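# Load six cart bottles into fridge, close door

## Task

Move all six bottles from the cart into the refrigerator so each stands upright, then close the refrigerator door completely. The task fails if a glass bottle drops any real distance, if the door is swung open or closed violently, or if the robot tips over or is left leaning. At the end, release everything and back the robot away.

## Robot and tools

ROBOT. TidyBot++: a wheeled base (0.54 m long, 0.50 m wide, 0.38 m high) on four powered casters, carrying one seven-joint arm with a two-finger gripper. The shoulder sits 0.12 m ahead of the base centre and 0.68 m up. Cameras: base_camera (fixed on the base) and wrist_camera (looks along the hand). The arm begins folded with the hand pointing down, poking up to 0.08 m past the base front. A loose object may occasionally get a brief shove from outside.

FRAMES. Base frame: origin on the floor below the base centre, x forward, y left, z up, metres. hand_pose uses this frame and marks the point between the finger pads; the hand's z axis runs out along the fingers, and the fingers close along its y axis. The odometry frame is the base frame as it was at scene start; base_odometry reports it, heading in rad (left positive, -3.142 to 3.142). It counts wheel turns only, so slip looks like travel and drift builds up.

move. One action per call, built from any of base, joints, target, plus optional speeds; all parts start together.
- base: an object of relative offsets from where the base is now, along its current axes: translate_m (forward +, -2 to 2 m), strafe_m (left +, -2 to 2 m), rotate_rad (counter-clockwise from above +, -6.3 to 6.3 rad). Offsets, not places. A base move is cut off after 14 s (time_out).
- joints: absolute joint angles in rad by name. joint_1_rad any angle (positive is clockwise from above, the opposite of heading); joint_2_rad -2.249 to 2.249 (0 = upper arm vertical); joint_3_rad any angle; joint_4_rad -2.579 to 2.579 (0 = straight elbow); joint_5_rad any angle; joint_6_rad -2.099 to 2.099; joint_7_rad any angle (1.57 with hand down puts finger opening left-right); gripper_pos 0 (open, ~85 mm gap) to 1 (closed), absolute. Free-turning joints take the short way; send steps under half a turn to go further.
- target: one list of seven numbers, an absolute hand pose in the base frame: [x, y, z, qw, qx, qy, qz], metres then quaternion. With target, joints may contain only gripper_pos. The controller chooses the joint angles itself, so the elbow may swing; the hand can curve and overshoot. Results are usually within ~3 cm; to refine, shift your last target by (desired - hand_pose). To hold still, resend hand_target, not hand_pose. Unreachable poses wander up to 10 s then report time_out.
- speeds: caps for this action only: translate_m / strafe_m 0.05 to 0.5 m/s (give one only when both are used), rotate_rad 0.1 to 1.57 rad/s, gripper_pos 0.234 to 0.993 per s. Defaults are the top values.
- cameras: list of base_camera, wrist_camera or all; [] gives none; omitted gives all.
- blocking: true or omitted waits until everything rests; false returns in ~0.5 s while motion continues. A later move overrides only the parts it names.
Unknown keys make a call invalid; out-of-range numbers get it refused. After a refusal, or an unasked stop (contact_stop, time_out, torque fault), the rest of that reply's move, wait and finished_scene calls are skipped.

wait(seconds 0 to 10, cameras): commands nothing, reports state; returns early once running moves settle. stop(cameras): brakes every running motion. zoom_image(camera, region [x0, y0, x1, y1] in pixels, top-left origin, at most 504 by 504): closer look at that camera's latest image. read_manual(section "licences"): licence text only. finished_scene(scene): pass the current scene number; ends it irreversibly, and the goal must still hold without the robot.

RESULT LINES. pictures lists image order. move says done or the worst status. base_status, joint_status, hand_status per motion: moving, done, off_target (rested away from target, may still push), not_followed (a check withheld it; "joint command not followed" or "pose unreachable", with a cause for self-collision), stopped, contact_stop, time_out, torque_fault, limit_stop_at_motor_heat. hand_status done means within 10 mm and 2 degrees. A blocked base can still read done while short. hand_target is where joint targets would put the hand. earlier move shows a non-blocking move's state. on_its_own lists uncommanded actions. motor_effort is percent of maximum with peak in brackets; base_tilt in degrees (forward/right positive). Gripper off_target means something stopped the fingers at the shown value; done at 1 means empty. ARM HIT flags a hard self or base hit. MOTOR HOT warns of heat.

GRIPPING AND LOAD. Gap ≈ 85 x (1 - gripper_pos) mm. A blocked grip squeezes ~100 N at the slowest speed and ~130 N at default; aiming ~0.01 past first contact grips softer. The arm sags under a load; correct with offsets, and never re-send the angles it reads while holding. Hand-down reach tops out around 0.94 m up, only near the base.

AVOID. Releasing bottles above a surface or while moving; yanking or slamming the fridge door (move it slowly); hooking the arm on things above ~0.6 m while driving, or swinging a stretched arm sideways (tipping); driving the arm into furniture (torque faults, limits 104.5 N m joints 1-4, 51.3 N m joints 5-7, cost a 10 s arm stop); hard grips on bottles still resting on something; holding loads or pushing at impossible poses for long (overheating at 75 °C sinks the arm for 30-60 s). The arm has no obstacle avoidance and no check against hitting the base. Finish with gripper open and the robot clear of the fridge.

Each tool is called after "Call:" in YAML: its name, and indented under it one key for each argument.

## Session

Call:
move:

Scene clock: 0.00 s.
base_odometry: x=+0.000 y=+0.000 heading=+0.000
base_tilt: forward=+0.0 right=-0.4
base_status: not commanded
joint_positions: joint_1_rad=-0.017 joint_2_rad=-0.384 joint_3_rad=+3.114 joint_4_rad=-2.559 joint_5_rad=-0.026 joint_6_rad=-0.828 joint_7_rad=+1.619 gripper_pos=+0.000
joint_status: not commanded
motor_effort: joint_1_rad=+0 joint_2_rad=+0 joint_3_rad=+2 joint_4_rad=+13 joint_5_rad=+0 joint_6_rad=+1 joint_7_rad=+0
hand_pose: x=+0.2624 y=+0.0125 z=+0.5849 quat_wxyz=(-0.005, +0.997, +0.038, +0.069) (m; base frame)
hand_target: x=+0.2627 y=+0.0125 z=+0.5851 quat_wxyz=(-0.005, +0.997, +0.038, +0.069) (m; base frame)
hand_status: not commanded
pictures: base_camera, wrist_camera
Images, in order (width x height): base_camera 644x364, wrist_camera 644x476.

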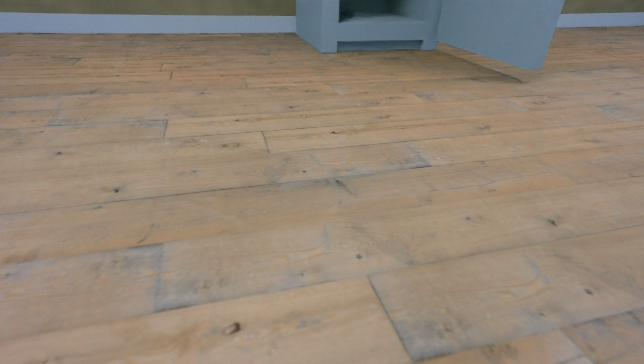

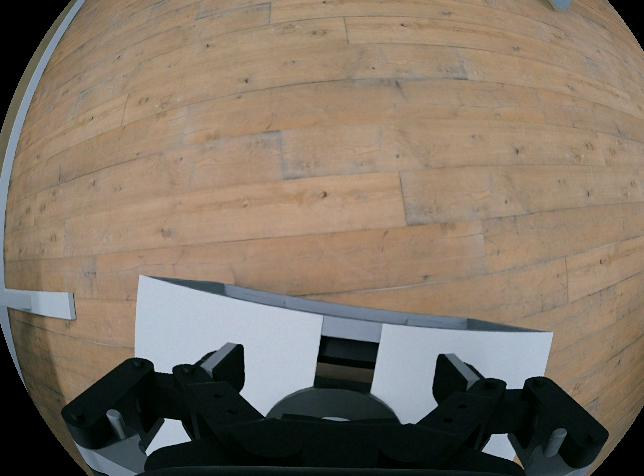

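Call:
move:
  joints: {"joint_1_rad":0.0,"joint_2_rad":-0.3,"joint_3_rad":3.14,"joint_4_rad":-1.75,"joint_5_rad":0,"joint_6_rad":-0.163,"joint_7_rad":1.57}

Scene clock: 2.50 s.
move: done
base_odometry: x=+0.000 y=+0.000 heading=+0.000
base_tilt: forward=+0.0 right=-0.4
base_status: not commanded
joint_positions: joint_1_rad=-0.014 joint_2_rad=-0.320 joint_3_rad=+3.119 joint_4_rad=-1.778 joint_5_rad=-0.026 joint_6_rad=-0.220 joint_7_rad=+1.619 gripper_pos=+0.000
joint_status: all done
motor_effort: joint_1_rad=+0(2) joint_2_rad=-9(9) joint_3_rad=+2(3) joint_4_rad=+21(21) joint_5_rad=+1(1) joint_6_rad=+9(9) joint_7_rad=+0(1)
hand_pose: x=+0.6078 y=+0.0231 z=+1.0833 quat_wxyz=(-0.004, +0.743, +0.026, +0.668) (m; base frame)
hand_target: x=+0.6177 y=+0.0023 z=+1.1085 quat_wxyz=(-0.001, +0.722, +0.000, +0.692) (m; base frame)
hand_status: not commanded
pictures: base_camera, wrist_camera
Images, in order (width x height): base_camera 644x364, wrist_camera 644x476.

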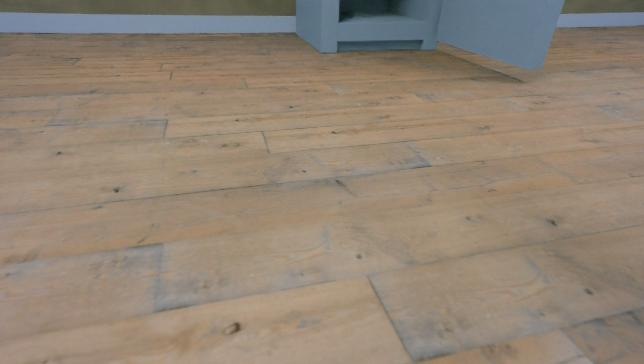

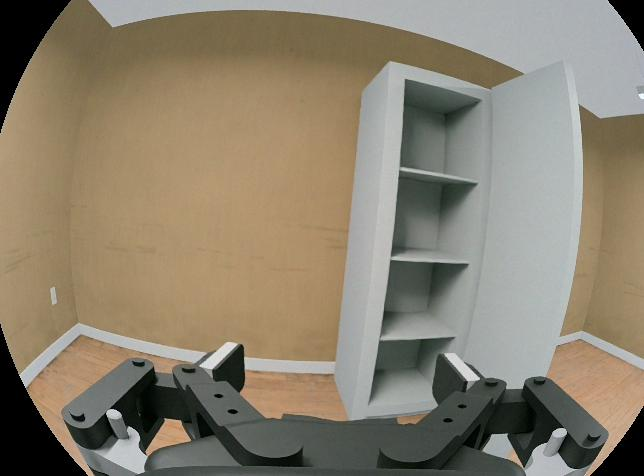

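Call:
move:
  base: {"rotate_rad":1.57}

Call:
move:
  base: {"rotate_rad":1.57}

Scene clock: 5.27 s.
move: done
base_odometry: x=+0.000 y=+0.000 heading=+1.569
base_tilt: forward=+0.0 right=-0.4
base_status: done
joint_positions: joint_1_rad=-0.003 joint_2_rad=-0.311 joint_3_rad=+3.136 joint_4_rad=-1.778 joint_5_rad=-0.026 joint_6_rad=-0.215 joint_7_rad=+1.619 gripper_pos=+0.000
joint_status: not commanded
motor_effort: joint_1_rad=+0(2) joint_2_rad=-9(11) joint_3_rad=+0(4) joint_4_rad=+20(21) joint_5_rad=+0(1) joint_6_rad=+8(9) joint_7_rad=-1(1)
hand_pose: x=+0.6123 y=+0.0076 z=+1.0803 quat_wxyz=(+0.004, +0.745, +0.014, +0.667) (m; base frame)
hand_target: x=+0.6177 y=+0.0023 z=+1.1085 quat_wxyz=(-0.001, +0.722, +0.000, +0.692) (m; base frame)
hand_status: not commanded
pictures: base_camera, wrist_camera
Images, in order (width x height): base_camera 644x364, wrist_camera 644x476.

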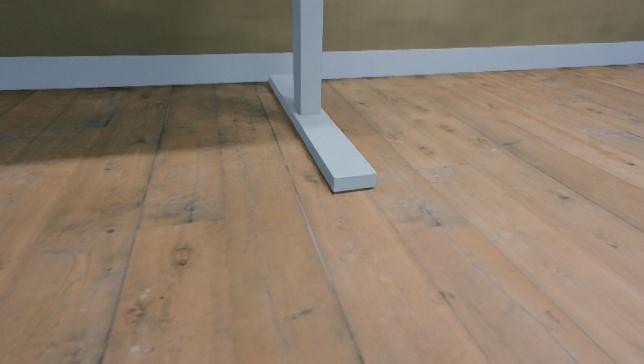

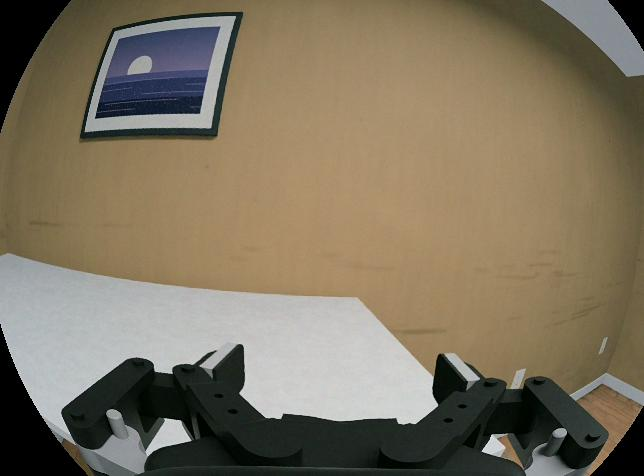

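Scene clock: 7.60 s.
move: done
base_odometry: x=+0.000 y=+0.000 heading=+3.138
base_tilt: forward=+0.0 right=-0.4
base_status: done
joint_positions: joint_1_rad=-0.003 joint_2_rad=-0.309 joint_3_rad=+3.136 joint_4_rad=-1.778 joint_5_rad=-0.026 joint_6_rad=-0.215 joint_7_rad=+1.619 gripper_pos=+0.000
joint_status: not commanded
motor_effort: joint_1_rad=+0(2) joint_2_rad=-9(11) joint_3_rad=+2(4) joint_4_rad=+20(21) joint_5_rad=+0(1) joint_6_rad=+9(9) joint_7_rad=+0(1)
hand_pose: x=+0.6131 y=+0.0078 z=+1.0794 quat_wxyz=(+0.003, +0.746, +0.014, +0.666) (m; base frame)
hand_target: x=+0.6177 y=+0.0023 z=+1.1085 quat_wxyz=(-0.001, +0.722, +0.000, +0.692) (m; base frame)
hand_status: not commanded
pictures: base_camera, wrist_camera
Images, in order (width x height): base_camera 644x364, wrist_camera 644x476.

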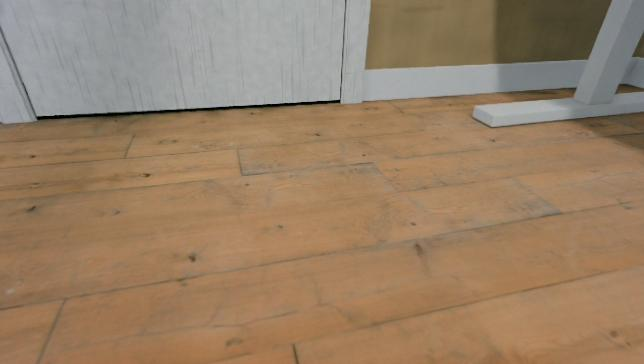

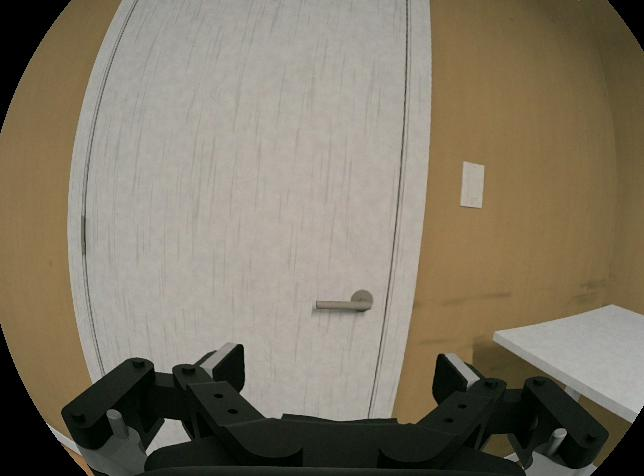

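Call:
move:
  base: {"rotate_rad":1.57}

Scene clock: 10.90 s.
move: done
base_odometry: x=+0.000 y=+0.000 heading=-1.576
base_tilt: forward=+0.0 right=-0.4
base_status: done
joint_positions: joint_1_rad=-0.003 joint_2_rad=-0.308 joint_3_rad=+3.136 joint_4_rad=-1.778 joint_5_rad=-0.026 joint_6_rad=-0.215 joint_7_rad=+1.619 gripper_pos=+0.000
joint_status: not commanded
motor_effort: joint_1_rad=+0(2) joint_2_rad=-9(11) joint_3_rad=+1(3) joint_4_rad=+20(21) joint_5_rad=+0(1) joint_6_rad=+8(9) joint_7_rad=+0(1)
hand_pose: x=+0.6134 y=+0.0081 z=+1.0791 quat_wxyz=(+0.003, +0.746, +0.014, +0.666) (m; base frame)
hand_target: x=+0.6177 y=+0.0023 z=+1.1085 quat_wxyz=(-0.001, +0.722, +0.000, +0.692) (m; base frame)
hand_status: not commanded
pictures: base_camera, wrist_camera
Images, in order (width x height): base_camera 644x364, wrist_camera 644x476.

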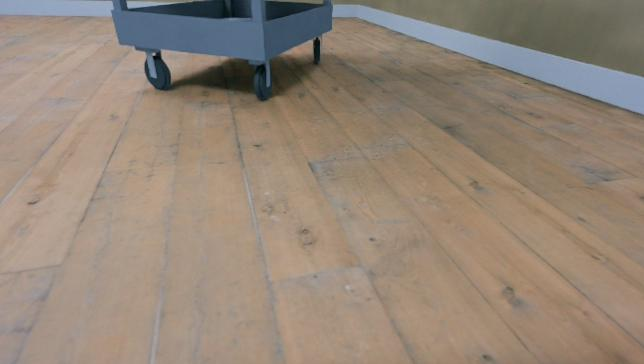

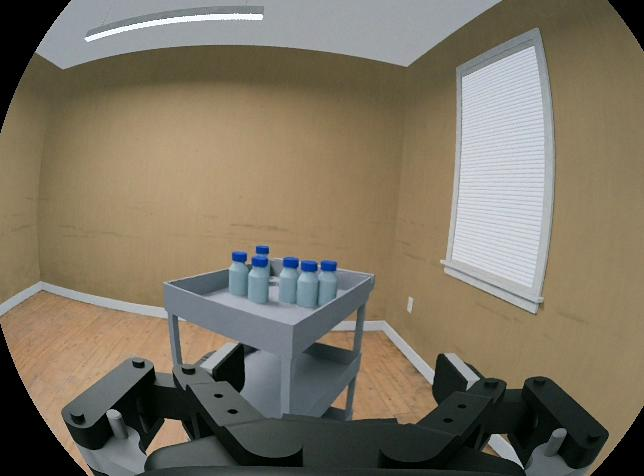

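Call:
zoom_image:
  camera: "wrist_camera"
  region: [150, 230, 390, 350]

Scaled by 2.100.

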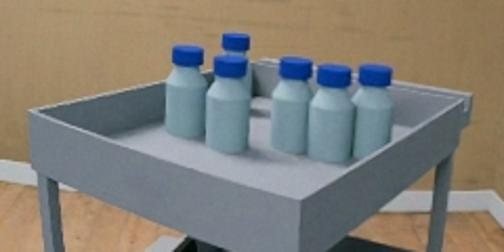

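Call:
move:
  base: {"translate_m":0.7,"strafe_m":0.067}
  joints: {"joint_1_rad":0,"joint_2_rad":0.08,"joint_3_rad":3.14,"joint_4_rad":-1.845,"joint_5_rad":0,"joint_6_rad":0.15,"joint_7_rad":1.57,"gripper_pos":0.22}

Call:
zoom_image:
  camera: "wrist_camera"
  region: [100, 130, 560, 400]

Scene clock: 15.47 s.
move: done
base_odometry: x=+0.064 y=-0.700 heading=-1.574
base_tilt: forward=+0.0 right=-0.4
base_status: done
joint_positions: joint_1_rad=-0.003 joint_2_rad=+0.071 joint_3_rad=+3.136 joint_4_rad=-1.833 joint_5_rad=-0.026 joint_6_rad=+0.099 joint_7_rad=+1.619 gripper_pos=+0.219
joint_status: all done
motor_effort: joint_1_rad=+1(2) joint_2_rad=-20(23) joint_3_rad=+0(3) joint_4_rad=+19(21) joint_5_rad=+0(1) joint_6_rad=+8(10) joint_7_rad=-1(1)
hand_pose: x=+0.7486 y=+0.0062 z=+0.9258 quat_wxyz=(+0.005, +0.785, +0.011, +0.619) (m; base frame)
hand_target: x=+0.7523 y=+0.0023 z=+0.9291 quat_wxyz=(-0.001, +0.775, +0.000, +0.631) (m; base frame)
hand_status: not commanded
pictures: base_camera, wrist_camera
Images, in order (width x height): base_camera 644x364, wrist_camera 644x476.

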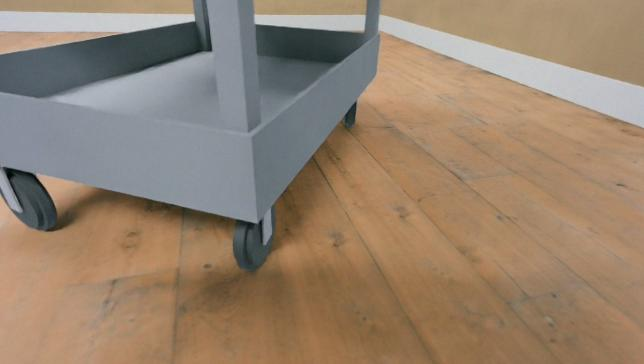

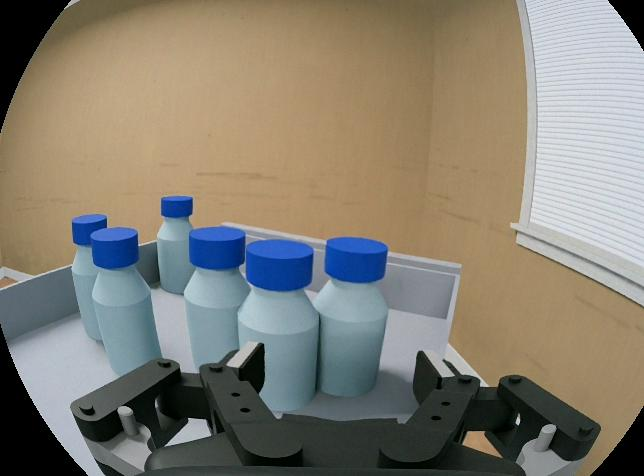

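Scaled by 1.096.

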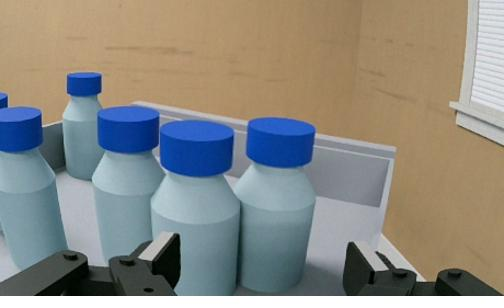

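Call:
move:
  base: {"translate_m":0.03,"strafe_m":1.036,"rotate_rad":-1.879}
  joints: {"joint_2_rad":-0.3,"joint_4_rad":-1.75,"joint_6_rad":-0.163}
  cameras: []

Scene clock: 21.47 s.
move: done
base_odometry: x=+1.100 y=-0.734 heading=+2.829
base_tilt: forward=+0.0 right=-0.4
base_status: done
joint_positions: joint_1_rad=-0.002 joint_2_rad=-0.307 joint_3_rad=+3.136 joint_4_rad=-1.775 joint_5_rad=-0.026 joint_6_rad=-0.111 joint_7_rad=+1.619 gripper_pos=+0.219
joint_status: all done
motor_effort: joint_1_rad=+0(3) joint_2_rad=-9(23) joint_3_rad=+3(3) joint_4_rad=+20(21) joint_5_rad=+0(1) joint_6_rad=+9(10) joint_7_rad=+0(1)
hand_pose: x=+0.6159 y=+0.0066 z=+1.1123 quat_wxyz=(+0.005, +0.710, +0.012, +0.704) (m; base frame)
hand_target: x=+0.6177 y=+0.0023 z=+1.1085 quat_wxyz=(-0.001, +0.722, +0.000, +0.692) (m; base frame)
hand_status: not commanded
pictures: none
No camera images: "cameras" was empty.

Call:
move:
  base: {"translate_m":-0.577,"strafe_m":1.25}
  joints: {"joint_2_rad":0.08,"joint_4_rad":-1.845,"joint_6_rad":0.15}

Call:
zoom_image:
  camera: "wrist_camera"
  region: [130, 130, 570, 400]

Scene clock: 25.83 s.
move: done
base_odometry: x=+1.265 y=-2.101 heading=+2.829
base_tilt: forward=+0.0 right=-0.4
base_status: done
joint_positions: joint_1_rad=-0.002 joint_2_rad=+0.069 joint_3_rad=+3.137 joint_4_rad=-1.833 joint_5_rad=-0.026 joint_6_rad=+0.097 joint_7_rad=+1.619 gripper_pos=+0.219
joint_status: all done
motor_effort: joint_1_rad=+0(2) joint_2_rad=-20(23) joint_3_rad=+0(3) joint_4_rad=+19(21) joint_5_rad=+1(1) joint_6_rad=+8(10) joint_7_rad=+0(1)
hand_pose: x=+0.7481 y=+0.0050 z=+0.9266 quat_wxyz=(+0.006, +0.785, +0.011, +0.619) (m; base frame)
hand_target: x=+0.7523 y=+0.0023 z=+0.9291 quat_wxyz=(-0.001, +0.776, +0.000, +0.631) (m; base frame)
hand_status: not commanded
pictures: base_camera, wrist_camera
Images, in order (width x height): base_camera 644x364, wrist_camera 644x476.

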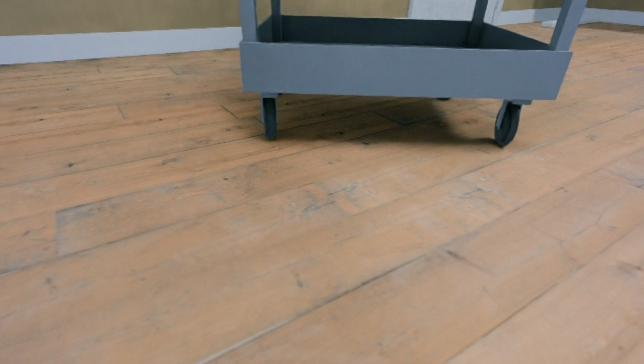

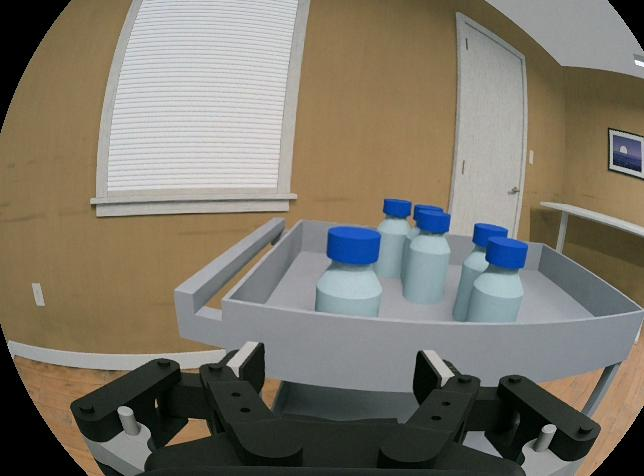

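Scaled by 1.145.

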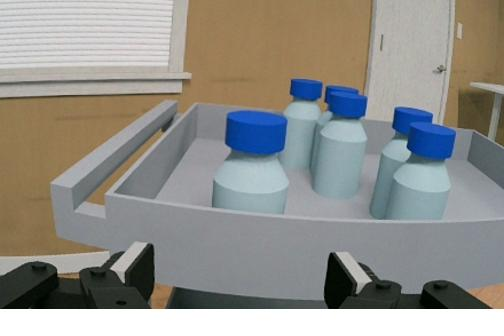

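Call:
move:
  base: {"translate_m":0.2,"strafe_m":-0.013}
  speeds: {"translate_m":0.25}
  joints: {"joint_4_rad":-1.86,"joint_6_rad":0.165}
  cameras: ["wrist_camera"]

Call:
zoom_image:
  camera: "wrist_camera"
  region: [230, 230, 450, 400]

Scene clock: 27.77 s.
move: done
base_odometry: x=+1.078 y=-2.027 heading=+2.830
base_tilt: forward=+0.0 right=-0.4
base_status: done
joint_positions: joint_1_rad=-0.002 joint_2_rad=+0.071 joint_3_rad=+3.137 joint_4_rad=-1.848 joint_5_rad=-0.026 joint_6_rad=+0.116 joint_7_rad=+1.619 gripper_pos=+0.219
joint_status: all done
motor_effort: joint_1_rad=+0(1) joint_2_rad=-20(23) joint_3_rad=+1(2) joint_4_rad=+19(20) joint_5_rad=+0(1) joint_6_rad=+8(9) joint_7_rad=+0(1)
hand_pose: x=+0.7472 y=+0.0049 z=+0.9230 quat_wxyz=(+0.006, +0.784, +0.011, +0.621) (m; base frame)
hand_target: x=+0.7506 y=+0.0023 z=+0.9247 quat_wxyz=(-0.001, +0.775, +0.000, +0.631) (m; base frame)
hand_status: not commanded
pictures: wrist_camera
Images, in order (width x height): wrist_camera 644x476.

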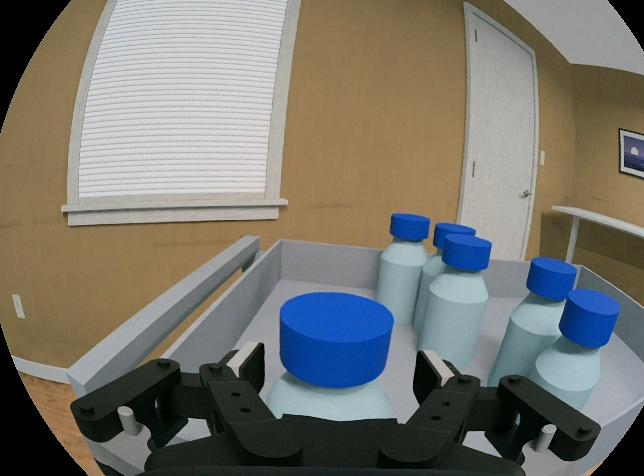

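Scaled by 2.291.

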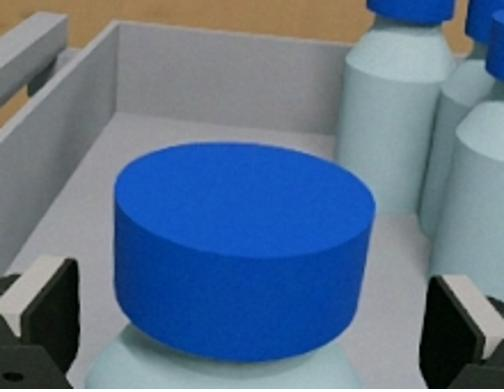

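Call:
move:
  base: {"translate_m":0.037}
  speeds: {"translate_m":0.1}
  cameras: ["wrist_camera"]

Call:
move:
  joints: {"gripper_pos":0.45}
  speeds: {"gripper_pos":0.234}
  cameras: ["wrist_camera"]

Scene clock: 28.90 s.
move: done
base_odometry: x=+1.043 y=-2.016 heading=+2.829
base_tilt: forward=+0.0 right=-0.4
base_status: done
joint_positions: joint_1_rad=-0.002 joint_2_rad=+0.071 joint_3_rad=+3.137 joint_4_rad=-1.848 joint_5_rad=-0.026 joint_6_rad=+0.116 joint_7_rad=+1.619 gripper_pos=+0.219
joint_status: not commanded
motor_effort: joint_1_rad=+0(2) joint_2_rad=-20(23) joint_3_rad=+2(3) joint_4_rad=+19(20) joint_5_rad=+0(1) joint_6_rad=+8(9) joint_7_rad=+0(1)
hand_pose: x=+0.7473 y=+0.0049 z=+0.9229 quat_wxyz=(+0.006, +0.784, +0.011, +0.621) (m; base frame)
hand_target: x=+0.7506 y=+0.0023 z=+0.9247 quat_wxyz=(-0.001, +0.775, +0.000, +0.631) (m; base frame)
hand_status: not commanded
pictures: wrist_camera
Images, in order (width x height): wrist_camera 644x476.

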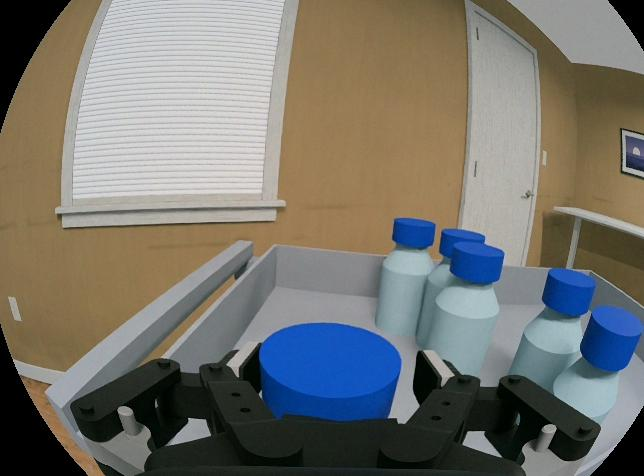

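Scene clock: 30.20 s.
move: off_target
base_odometry: x=+1.043 y=-2.016 heading=+2.829
base_tilt: forward=+0.0 right=-0.4
base_status: not commanded
joint_positions: joint_1_rad=-0.004 joint_2_rad=+0.071 joint_3_rad=+3.137 joint_4_rad=-1.848 joint_5_rad=-0.026 joint_6_rad=+0.121 joint_7_rad=+1.619 gripper_pos=+0.413
joint_status: gripper_pos off_target (ended at +0.413, target +0.450)
motor_effort: joint_1_rad=+2(3) joint_2_rad=-19(21) joint_3_rad=+2(4) joint_4_rad=+18(20) joint_5_rad=+0(1) joint_6_rad=+8(9) joint_7_rad=+0(1)
hand_pose: x=+0.7476 y=+0.0058 z=+0.9244 quat_wxyz=(+0.005, +0.782, +0.011, +0.623) (m; base frame)
hand_target: x=+0.7506 y=+0.0023 z=+0.9247 quat_wxyz=(-0.001, +0.775, +0.000, +0.631) (m; base frame)
hand_status: not commanded
pictures: wrist_camera
Images, in order (width x height): wrist_camera 644x476.

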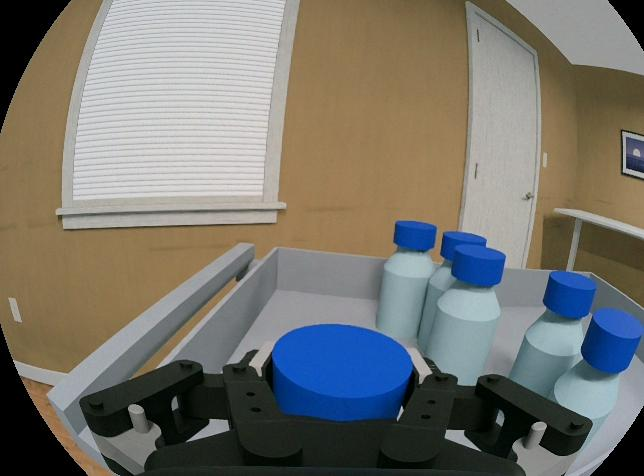

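Call:
move:
  base: {"translate_m":-0.04}
  speeds: {"translate_m":0.1}
  joints: {"joint_1_rad":0,"joint_2_rad":0.033,"joint_3_rad":3.14,"joint_4_rad":-1.348,"joint_5_rad":0,"joint_6_rad":-0.43,"joint_7_rad":1.57}
  cameras: ["wrist_camera"]

Scene clock: 32.47 s.
move: done
base_odometry: x=+1.081 y=-2.028 heading=+2.830
base_tilt: forward=+0.0 right=-0.4
base_status: done
joint_positions: joint_1_rad=+0.002 joint_2_rad=+0.066 joint_3_rad=+3.137 joint_4_rad=-1.402 joint_5_rad=-0.026 joint_6_rad=-0.393 joint_7_rad=+1.619 gripper_pos=+0.413
joint_status: all done
motor_effort: joint_1_rad=+0(3) joint_2_rad=-25(28) joint_3_rad=+1(4) joint_4_rad=+24(26) joint_5_rad=+1(2) joint_6_rad=+12(14) joint_7_rad=-1(2)
hand_pose: x=+0.7576 y=+0.0058 z=+1.0452 quat_wxyz=(+0.002, +0.802, +0.013, +0.598) (m; base frame)
hand_target: x=+0.7439 y=+0.0023 z=+1.0876 quat_wxyz=(-0.001, +0.787, +0.000, +0.617) (m; base frame)
hand_status: not commanded
pictures: wrist_camera
Images, in order (width x height): wrist_camera 644x476.

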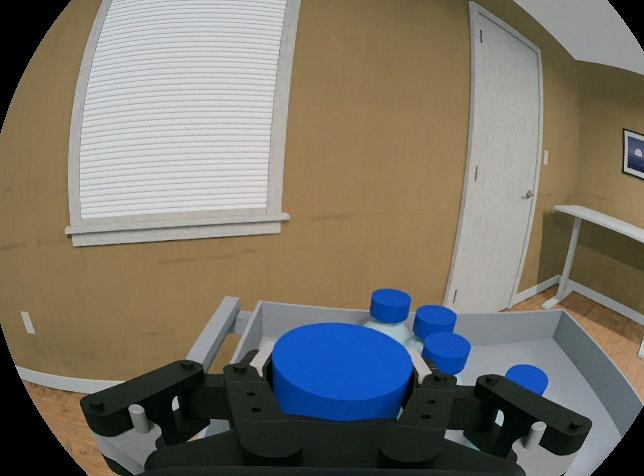

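Call:
move:
  base: {"translate_m":-0.1}
  speeds: {"translate_m":0.2}
  joints: {"joint_2_rad":0.0065,"joint_4_rad":-1.23,"joint_6_rad":-0.5375}
  cameras: []

Call:
move:
  base: {"translate_m":0.54,"strafe_m":-1.52,"rotate_rad":-2.715}
  speeds: {"rotate_rad":1.0}

Scene clock: 34.43 s.
move: done
base_odometry: x=+1.176 y=-2.059 heading=+2.830
base_tilt: forward=+0.0 right=-0.4
base_status: done
joint_positions: joint_1_rad=+0.001 joint_2_rad=+0.021 joint_3_rad=+3.137 joint_4_rad=-1.282 joint_5_rad=-0.025 joint_6_rad=-0.502 joint_7_rad=+1.619 gripper_pos=+0.413
joint_status: all done
motor_effort: joint_1_rad=+1(2) joint_2_rad=-23(29) joint_3_rad=+0(2) joint_4_rad=+24(25) joint_5_rad=+0(1) joint_6_rad=+12(12) joint_7_rad=+0(1)
hand_pose: x=+0.7339 y=+0.0069 z=+1.1134 quat_wxyz=(+0.002, +0.785, +0.015, +0.620) (m; base frame)
hand_target: x=+0.7236 y=+0.0023 z=+1.1429 quat_wxyz=(-0.001, +0.775, +0.000, +0.632) (m; base frame)
hand_status: not commanded
pictures: none
No camera images: "cameras" was empty.

Scene clock: 39.40 s.
move: done
base_odometry: x=+1.129 y=-0.446 heading=+0.114
base_tilt: forward=+0.0 right=-0.4
base_status: done
joint_positions: joint_1_rad=-0.006 joint_2_rad=+0.036 joint_3_rad=+3.138 joint_4_rad=-1.264 joint_5_rad=-0.020 joint_6_rad=-0.523 joint_7_rad=+1.615 gripper_pos=+0.413
joint_status: not commanded
motor_effort: joint_1_rad=+0(10) joint_2_rad=-23(29) joint_3_rad=+1(10) joint_4_rad=+23(31) joint_5_rad=+0(4) joint_6_rad=+12(15) joint_7_rad=+0(1)
hand_pose: x=+0.7384 y=+0.0106 z=+1.1091 quat_wxyz=(+0.001, +0.790, +0.018, +0.613) (m; base frame)
hand_target: x=+0.7236 y=+0.0023 z=+1.1429 quat_wxyz=(-0.001, +0.775, +0.000, +0.632) (m; base frame)
hand_status: not commanded
pictures: base_camera, wrist_camera
Images, in order (width x height): base_camera 644x364, wrist_camera 644x476.

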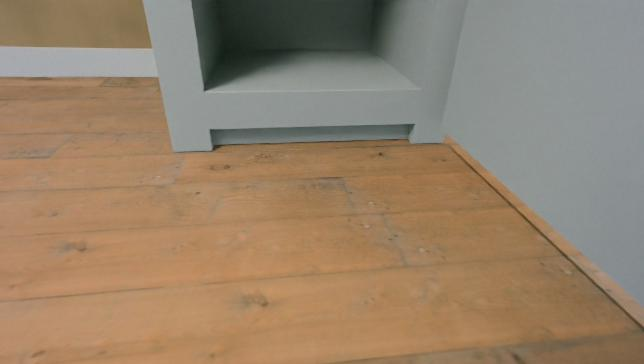

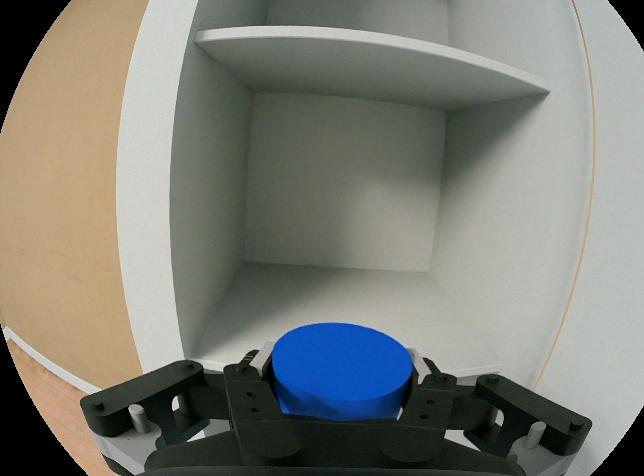

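Call:
zoom_image:
  camera: "base_camera"
  region: [140, 60, 480, 170]

Call:
zoom_image:
  camera: "wrist_camera"
  region: [110, 200, 610, 476]

Scaled by 1.482.

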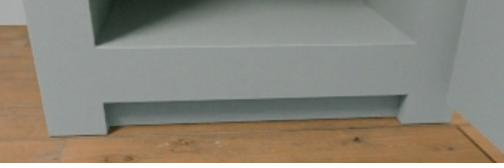

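Scaled by 1.008.

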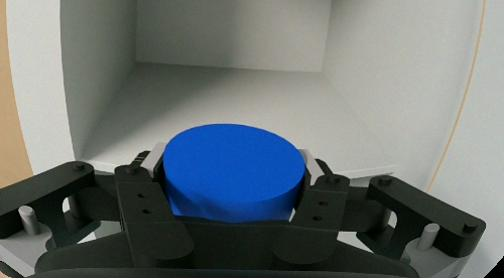

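Call:
move:
  base: {"translate_m":0.121,"strafe_m":0.07,"rotate_rad":0.076}
  speeds: {"translate_m":0.3}
  joints: {"joint_2_rad":-0.02,"joint_4_rad":-1.32,"joint_6_rad":-0.40}

Call:
zoom_image:
  camera: "base_camera"
  region: [140, 60, 560, 260]

Scene clock: 43.90 s.
move: done
base_odometry: x=+1.241 y=-0.363 heading=+0.191
base_tilt: forward=+0.0 right=-0.4
base_status: done
joint_positions: joint_1_rad=-0.006 joint_2_rad=+0.011 joint_3_rad=+3.137 joint_4_rad=-1.326 joint_5_rad=-0.020 joint_6_rad=-0.464 joint_7_rad=+1.615 gripper_pos=+0.413
joint_status: all done
motor_effort: joint_1_rad=+0(3) joint_2_rad=-22(28) joint_3_rad=+1(3) joint_4_rad=+24(25) joint_5_rad=+0(1) joint_6_rad=+12(13) joint_7_rad=+0(1)
hand_pose: x=+0.7322 y=+0.0102 z=+1.1043 quat_wxyz=(+0.002, +0.784, +0.017, +0.621) (m; base frame)
hand_target: x=+0.7222 y=+0.0023 z=+1.1465 quat_wxyz=(-0.001, +0.751, +0.000, +0.660) (m; base frame)
hand_status: not commanded
pictures: base_camera, wrist_camera
Images, in order (width x height): base_camera 644x364, wrist_camera 644x476.

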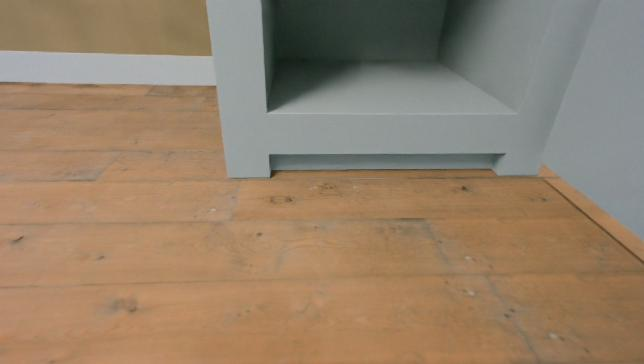

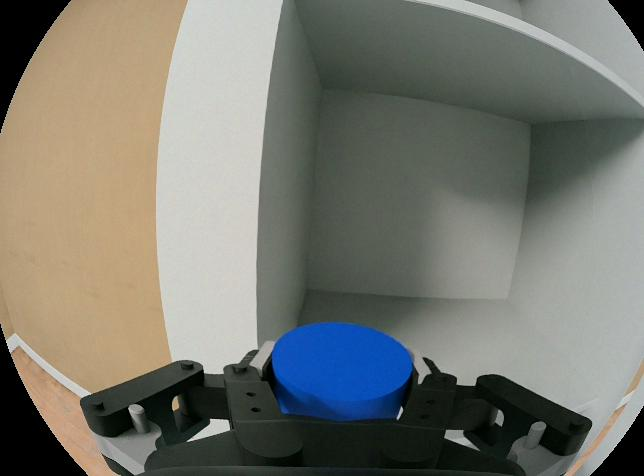

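Scaled by 1.200.

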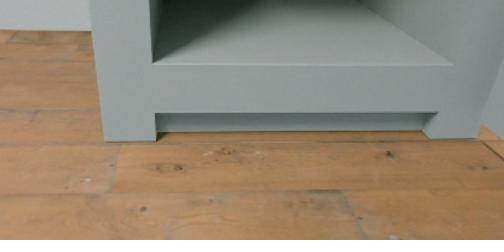

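Call:
move:
  base: {"translate_m":0.416,"strafe_m":-0.015,"rotate_rad":0.011}
  speeds: {"translate_m":0.25}
  joints: {"joint_2_rad":-0.02,"joint_4_rad":-1.40,"joint_6_rad":-0.31}

Scene clock: 46.90 s.
move: done
base_odometry: x=+1.652 y=-0.299 heading=+0.202
base_tilt: forward=+0.0 right=-0.4
base_status: done
joint_positions: joint_1_rad=+0.002 joint_2_rad=-0.007 joint_3_rad=+3.144 joint_4_rad=-1.411 joint_5_rad=-0.018 joint_6_rad=-0.381 joint_7_rad=+1.615 gripper_pos=+0.413
joint_status: all done
motor_effort: joint_1_rad=+0(5) joint_2_rad=-22(25) joint_3_rad=+1(4) joint_4_rad=+24(27) joint_5_rad=+0(2) joint_6_rad=+12(17) joint_7_rad=+0(1)
hand_pose: x=+0.7301 y=+0.0006 z=+1.0888 quat_wxyz=(+0.008, +0.778, +0.011, +0.628) (m; base frame)
hand_target: x=+0.7283 y=+0.0024 z=+1.1251 quat_wxyz=(-0.001, +0.748, +0.000, +0.664) (m; base frame)
hand_status: not commanded
pictures: base_camera, wrist_camera
Images, in order (width x height): base_camera 644x364, wrist_camera 644x476.

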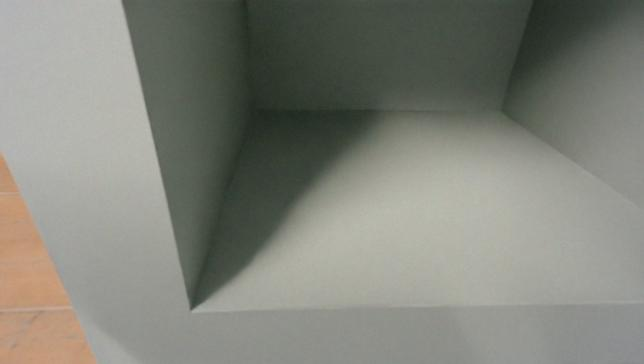

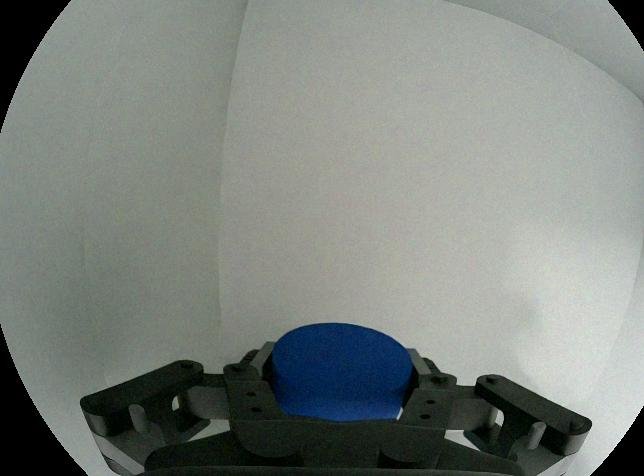

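Call:
move:
  joints: {"joint_2_rad":-0.02,"joint_4_rad":-1.48,"joint_6_rad":-0.23}
  cameras: []

Call:
move:
  joints: {"joint_2_rad":-0.02,"joint_4_rad":-1.52,"joint_6_rad":-0.19}
  cameras: ["wrist_camera"]

Scene clock: 48.37 s.
move: done
base_odometry: x=+1.652 y=-0.299 heading=+0.202
base_tilt: forward=+0.0 right=-0.4
base_status: not commanded
joint_positions: joint_1_rad=+0.002 joint_2_rad=-0.007 joint_3_rad=+3.144 joint_4_rad=-1.490 joint_5_rad=-0.018 joint_6_rad=-0.307 joint_7_rad=+1.615 gripper_pos=+0.413
joint_status: all done
motor_effort: joint_1_rad=+0(1) joint_2_rad=-22(23) joint_3_rad=+2(2) joint_4_rad=+24(25) joint_5_rad=+0(1) joint_6_rad=+12(13) joint_7_rad=+0(1)
hand_pose: x=+0.7329 y=+0.0002 z=+1.0626 quat_wxyz=(+0.008, +0.780, +0.011, +0.626) (m; base frame)
hand_target: x=+0.7321 y=+0.0024 z=+1.1002 quat_wxyz=(-0.001, +0.748, +0.000, +0.664) (m; base frame)
hand_status: not commanded
pictures: none
No camera images: "cameras" was empty.

Scene clock: 49.07 s.
move: done
base_odometry: x=+1.652 y=-0.299 heading=+0.202
base_tilt: forward=+0.0 right=-0.4
base_status: not commanded
joint_positions: joint_1_rad=+0.002 joint_2_rad=-0.007 joint_3_rad=+3.144 joint_4_rad=-1.519 joint_5_rad=-0.018 joint_6_rad=-0.258 joint_7_rad=+1.615 gripper_pos=+0.413
joint_status: all done
motor_effort: joint_1_rad=+0(1) joint_2_rad=-21(23) joint_3_rad=+1(1) joint_4_rad=+22(24) joint_5_rad=+0(1) joint_6_rad=+11(12) joint_7_rad=+0(1)
hand_pose: x=+0.7349 y=-0.0001 z=+1.0595 quat_wxyz=(+0.008, +0.774, +0.010, +0.633) (m; base frame)
hand_target: x=+0.7332 y=+0.0024 z=+1.0877 quat_wxyz=(-0.001, +0.748, +0.000, +0.664) (m; base frame)
hand_status: not commanded
pictures: wrist_camera
Images, in order (width x height): wrist_camera 644x476.

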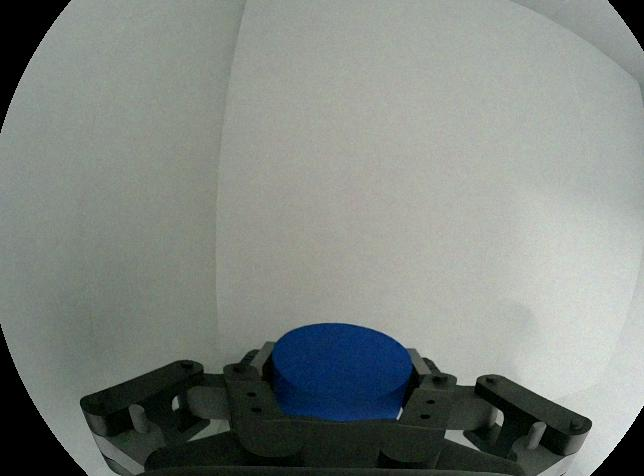

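Call:
move:
  joints: {"joint_2_rad":-0.02,"joint_4_rad":-1.55,"joint_6_rad":-0.165}
  cameras: []

Call:
move:
  joints: {"joint_2_rad":-0.015,"joint_4_rad":-1.575,"joint_6_rad":-0.155}
  cameras: ["wrist_camera"]

Scene clock: 49.93 s.
move: done
base_odometry: x=+1.652 y=-0.299 heading=+0.202
base_tilt: forward=+0.0 right=-0.4
base_status: not commanded
joint_positions: joint_1_rad=+0.002 joint_2_rad=-0.009 joint_3_rad=+3.144 joint_4_rad=-1.538 joint_5_rad=-0.018 joint_6_rad=-0.224 joint_7_rad=+1.615 gripper_pos=+0.413
joint_status: all done
motor_effort: joint_1_rad=+1(1) joint_2_rad=-18(21) joint_3_rad=+2(2) joint_4_rad=+21(23) joint_5_rad=+0(1) joint_6_rad=+10(11) joint_7_rad=+0(0)
hand_pose: x=+0.7353 y=-0.0003 z=+1.0593 quat_wxyz=(+0.009, +0.768, +0.010, +0.640) (m; base frame)
hand_target: x=+0.7336 y=+0.0024 z=+1.0768 quat_wxyz=(-0.001, +0.750, +0.000, +0.662) (m; base frame)
hand_status: not commanded
pictures: none
No camera images: "cameras" was empty.

Scene clock: 50.53 s.
move: done
base_odometry: x=+1.652 y=-0.299 heading=+0.202
base_tilt: forward=+0.0 right=-0.4
base_status: not commanded
joint_positions: joint_1_rad=+0.002 joint_2_rad=-0.012 joint_3_rad=+3.144 joint_4_rad=-1.551 joint_5_rad=-0.018 joint_6_rad=-0.203 joint_7_rad=+1.615 gripper_pos=+0.413
joint_status: all done
motor_effort: joint_1_rad=+1(1) joint_2_rad=-16(18) joint_3_rad=+2(3) joint_4_rad=+19(21) joint_5_rad=+1(1) joint_6_rad=+9(10) joint_7_rad=+0(0)
hand_pose: x=+0.7348 y=-0.0004 z=+1.0593 quat_wxyz=(+0.009, +0.765, +0.010, +0.644) (m; base frame)
hand_target: x=+0.7351 y=+0.0024 z=+1.0612 quat_wxyz=(-0.001, +0.756, +0.000, +0.654) (m; base frame)
hand_status: not commanded
pictures: wrist_camera
Images, in order (width x height): wrist_camera 644x476.

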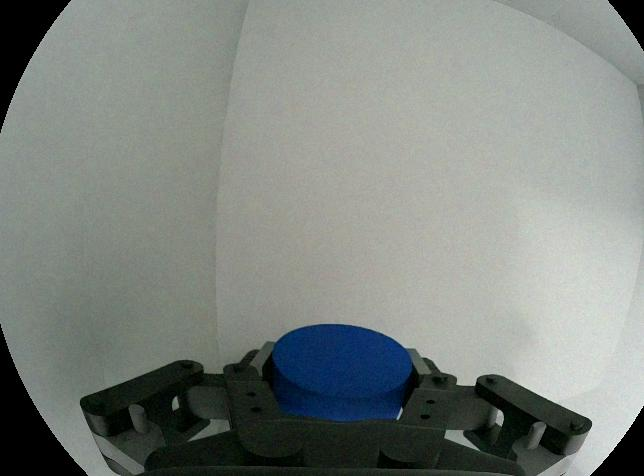

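Call:
move:
  joints: {"gripper_pos":0.25}
  speeds: {"gripper_pos":0.234}
  cameras: ["wrist_camera"]

Call:
move:
  base: {"translate_m":-0.42}
  speeds: {"translate_m":0.2}

Scene clock: 52.03 s.
move: done
base_odometry: x=+1.652 y=-0.299 heading=+0.202
base_tilt: forward=+0.0 right=-0.4
base_status: not commanded
joint_positions: joint_1_rad=+0.002 joint_2_rad=-0.012 joint_3_rad=+3.144 joint_4_rad=-1.557 joint_5_rad=-0.018 joint_6_rad=-0.203 joint_7_rad=+1.615 gripper_pos=+0.251
joint_status: all done
motor_effort: joint_1_rad=+0(2) joint_2_rad=-19(19) joint_3_rad=+1(3) joint_4_rad=+20(21) joint_5_rad=+0(1) joint_6_rad=+9(9) joint_7_rad=+0(1)
hand_pose: x=+0.7346 y=-0.0004 z=+1.0563 quat_wxyz=(+0.009, +0.767, +0.010, +0.642) (m; base frame)
hand_target: x=+0.7351 y=+0.0024 z=+1.0612 quat_wxyz=(-0.001, +0.756, +0.000, +0.654) (m; base frame)
hand_status: not commanded
pictures: wrist_camera
Images, in order (width x height): wrist_camera 644x476.

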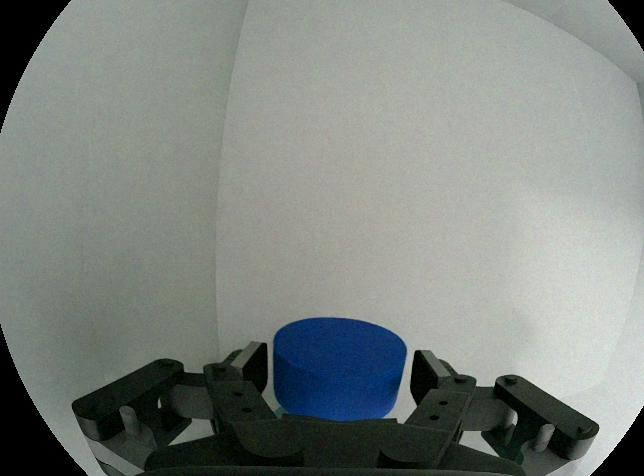

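Scene clock: 54.90 s.
move: done
base_odometry: x=+1.241 y=-0.383 heading=+0.202
base_tilt: forward=+0.0 right=-0.4
base_status: done
joint_positions: joint_1_rad=+0.002 joint_2_rad=-0.017 joint_3_rad=+3.144 joint_4_rad=-1.558 joint_5_rad=-0.018 joint_6_rad=-0.202 joint_7_rad=+1.615 gripper_pos=+0.251
joint_status: not commanded
motor_effort: joint_1_rad=+0(1) joint_2_rad=-18(22) joint_3_rad=+1(3) joint_4_rad=+20(21) joint_5_rad=+0(1) joint_6_rad=+9(9) joint_7_rad=+0(1)
hand_pose: x=+0.7329 y=-0.0001 z=+1.0583 quat_wxyz=(+0.009, +0.765, +0.010, +0.643) (m; base frame)
hand_target: x=+0.7351 y=+0.0024 z=+1.0612 quat_wxyz=(-0.001, +0.756, +0.000, +0.654) (m; base frame)
hand_status: not commanded
pictures: base_camera, wrist_camera
Images, in order (width x height): base_camera 644x364, wrist_camera 644x476.

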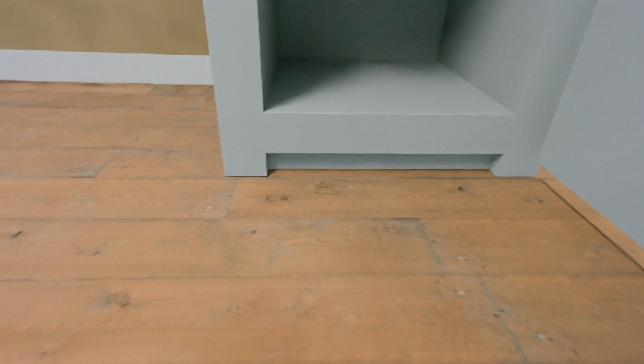

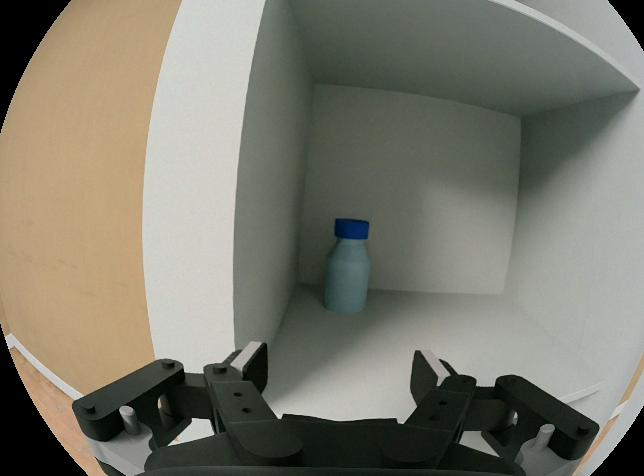

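Call:
move:
  base: {"translate_m":-0.246,"strafe_m":-0.205,"rotate_rad":1.3}
  joints: {"joint_1_rad":0,"joint_2_rad":-0.3,"joint_3_rad":3.14,"joint_4_rad":-1.75,"joint_5_rad":0,"joint_6_rad":-0.163,"joint_7_rad":1.57}
  cameras: []

Scene clock: 57.70 s.
move: done
base_odometry: x=+1.041 y=-0.633 heading=+1.501
base_tilt: forward=+0.0 right=-0.4
base_status: done
joint_positions: joint_1_rad=+0.001 joint_2_rad=-0.311 joint_3_rad=+3.143 joint_4_rad=-1.731 joint_5_rad=-0.018 joint_6_rad=-0.202 joint_7_rad=+1.615 gripper_pos=+0.251
joint_status: all done
motor_effort: joint_1_rad=+0(3) joint_2_rad=-9(23) joint_3_rad=+1(3) joint_4_rad=+20(21) joint_5_rad=+0(1) joint_6_rad=+9(9) joint_7_rad=+0(1)
hand_pose: x=+0.6119 y=+0.0010 z=+1.1135 quat_wxyz=(+0.009, +0.725, +0.010, +0.689) (m; base frame)
hand_target: x=+0.6177 y=+0.0023 z=+1.1085 quat_wxyz=(-0.001, +0.722, +0.000, +0.692) (m; base frame)
hand_status: not commanded
pictures: none
No camera images: "cameras" was empty.

Call:
move:
  base: {"translate_m":-1.273,"strafe_m":-0.248,"rotate_rad":1.329}
  joints: {"joint_2_rad":0.08,"joint_4_rad":-1.845,"joint_6_rad":0.15}
  cameras: ["wrist_camera"]

Call:
zoom_image:
  camera: "wrist_camera"
  region: [130, 180, 570, 400]

Scene clock: 62.53 s.
move: done
base_odometry: x=+1.200 y=-1.921 heading=+2.831
base_tilt: forward=+0.0 right=-0.4
base_status: done
joint_positions: joint_1_rad=+0.001 joint_2_rad=+0.073 joint_3_rad=+3.142 joint_4_rad=-1.829 joint_5_rad=-0.018 joint_6_rad=+0.097 joint_7_rad=+1.615 gripper_pos=+0.251
joint_status: all done
motor_effort: joint_1_rad=+0(3) joint_2_rad=-20(24) joint_3_rad=+1(4) joint_4_rad=+20(22) joint_5_rad=+0(1) joint_6_rad=+9(9) joint_7_rad=+0(1)
hand_pose: x=+0.7498 y=+0.0000 z=+0.9270 quat_wxyz=(+0.009, +0.785, +0.009, +0.620) (m; base frame)
hand_target: x=+0.7523 y=+0.0023 z=+0.9291 quat_wxyz=(-0.001, +0.776, +0.000, +0.631) (m; base frame)
hand_status: not commanded
pictures: wrist_camera
Images, in order (width x height): wrist_camera 644x476.

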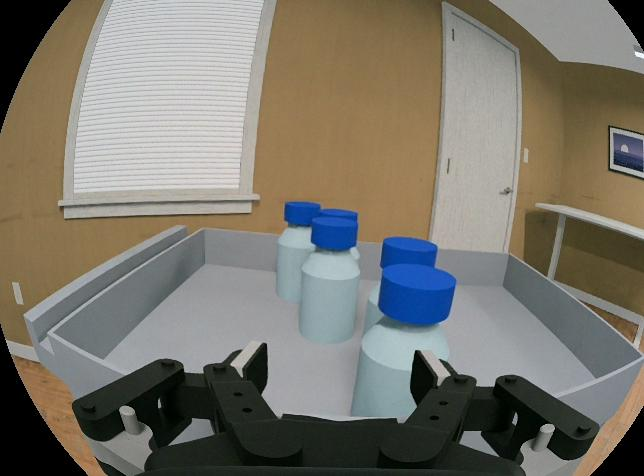

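Scaled by 1.145.

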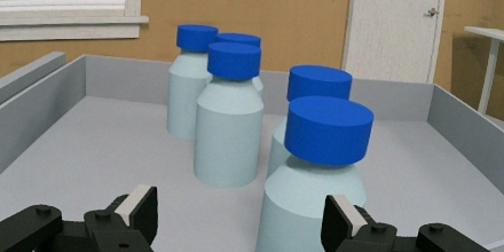

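Call:
move:
  base: {"translate_m":0.1,"strafe_m":-0.052}
  speeds: {"translate_m":0.2}
  joints: {"joint_4_rad":-1.86,"joint_6_rad":0.165}
  cameras: ["wrist_camera"]

Call:
zoom_image:
  camera: "wrist_camera"
  region: [230, 230, 450, 400]

Scene clock: 64.13 s.
move: done
base_odometry: x=+1.120 y=-1.841 heading=+2.831
base_tilt: forward=+0.0 right=-0.4
base_status: done
joint_positions: joint_1_rad=+0.002 joint_2_rad=+0.072 joint_3_rad=+3.142 joint_4_rad=-1.847 joint_5_rad=-0.018 joint_6_rad=+0.115 joint_7_rad=+1.615 gripper_pos=+0.251
joint_status: all done
motor_effort: joint_1_rad=+0(2) joint_2_rad=-20(23) joint_3_rad=+0(3) joint_4_rad=+19(20) joint_5_rad=+0(1) joint_6_rad=+8(9) joint_7_rad=+0(1)
hand_pose: x=+0.7477 y=-0.0006 z=+0.9227 quat_wxyz=(+0.010, +0.784, +0.009, +0.620) (m; base frame)
hand_target: x=+0.7506 y=+0.0023 z=+0.9247 quat_wxyz=(-0.001, +0.776, +0.000, +0.631) (m; base frame)
hand_status: not commanded
pictures: wrist_camera
Images, in order (width x height): wrist_camera 644x476.

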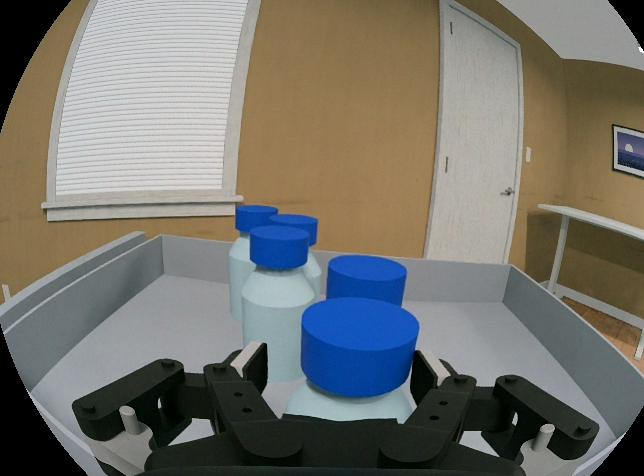

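Scaled by 2.291.

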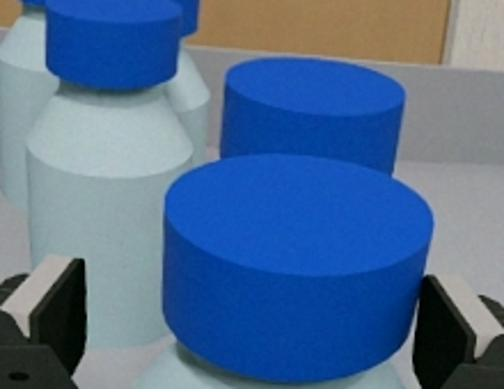

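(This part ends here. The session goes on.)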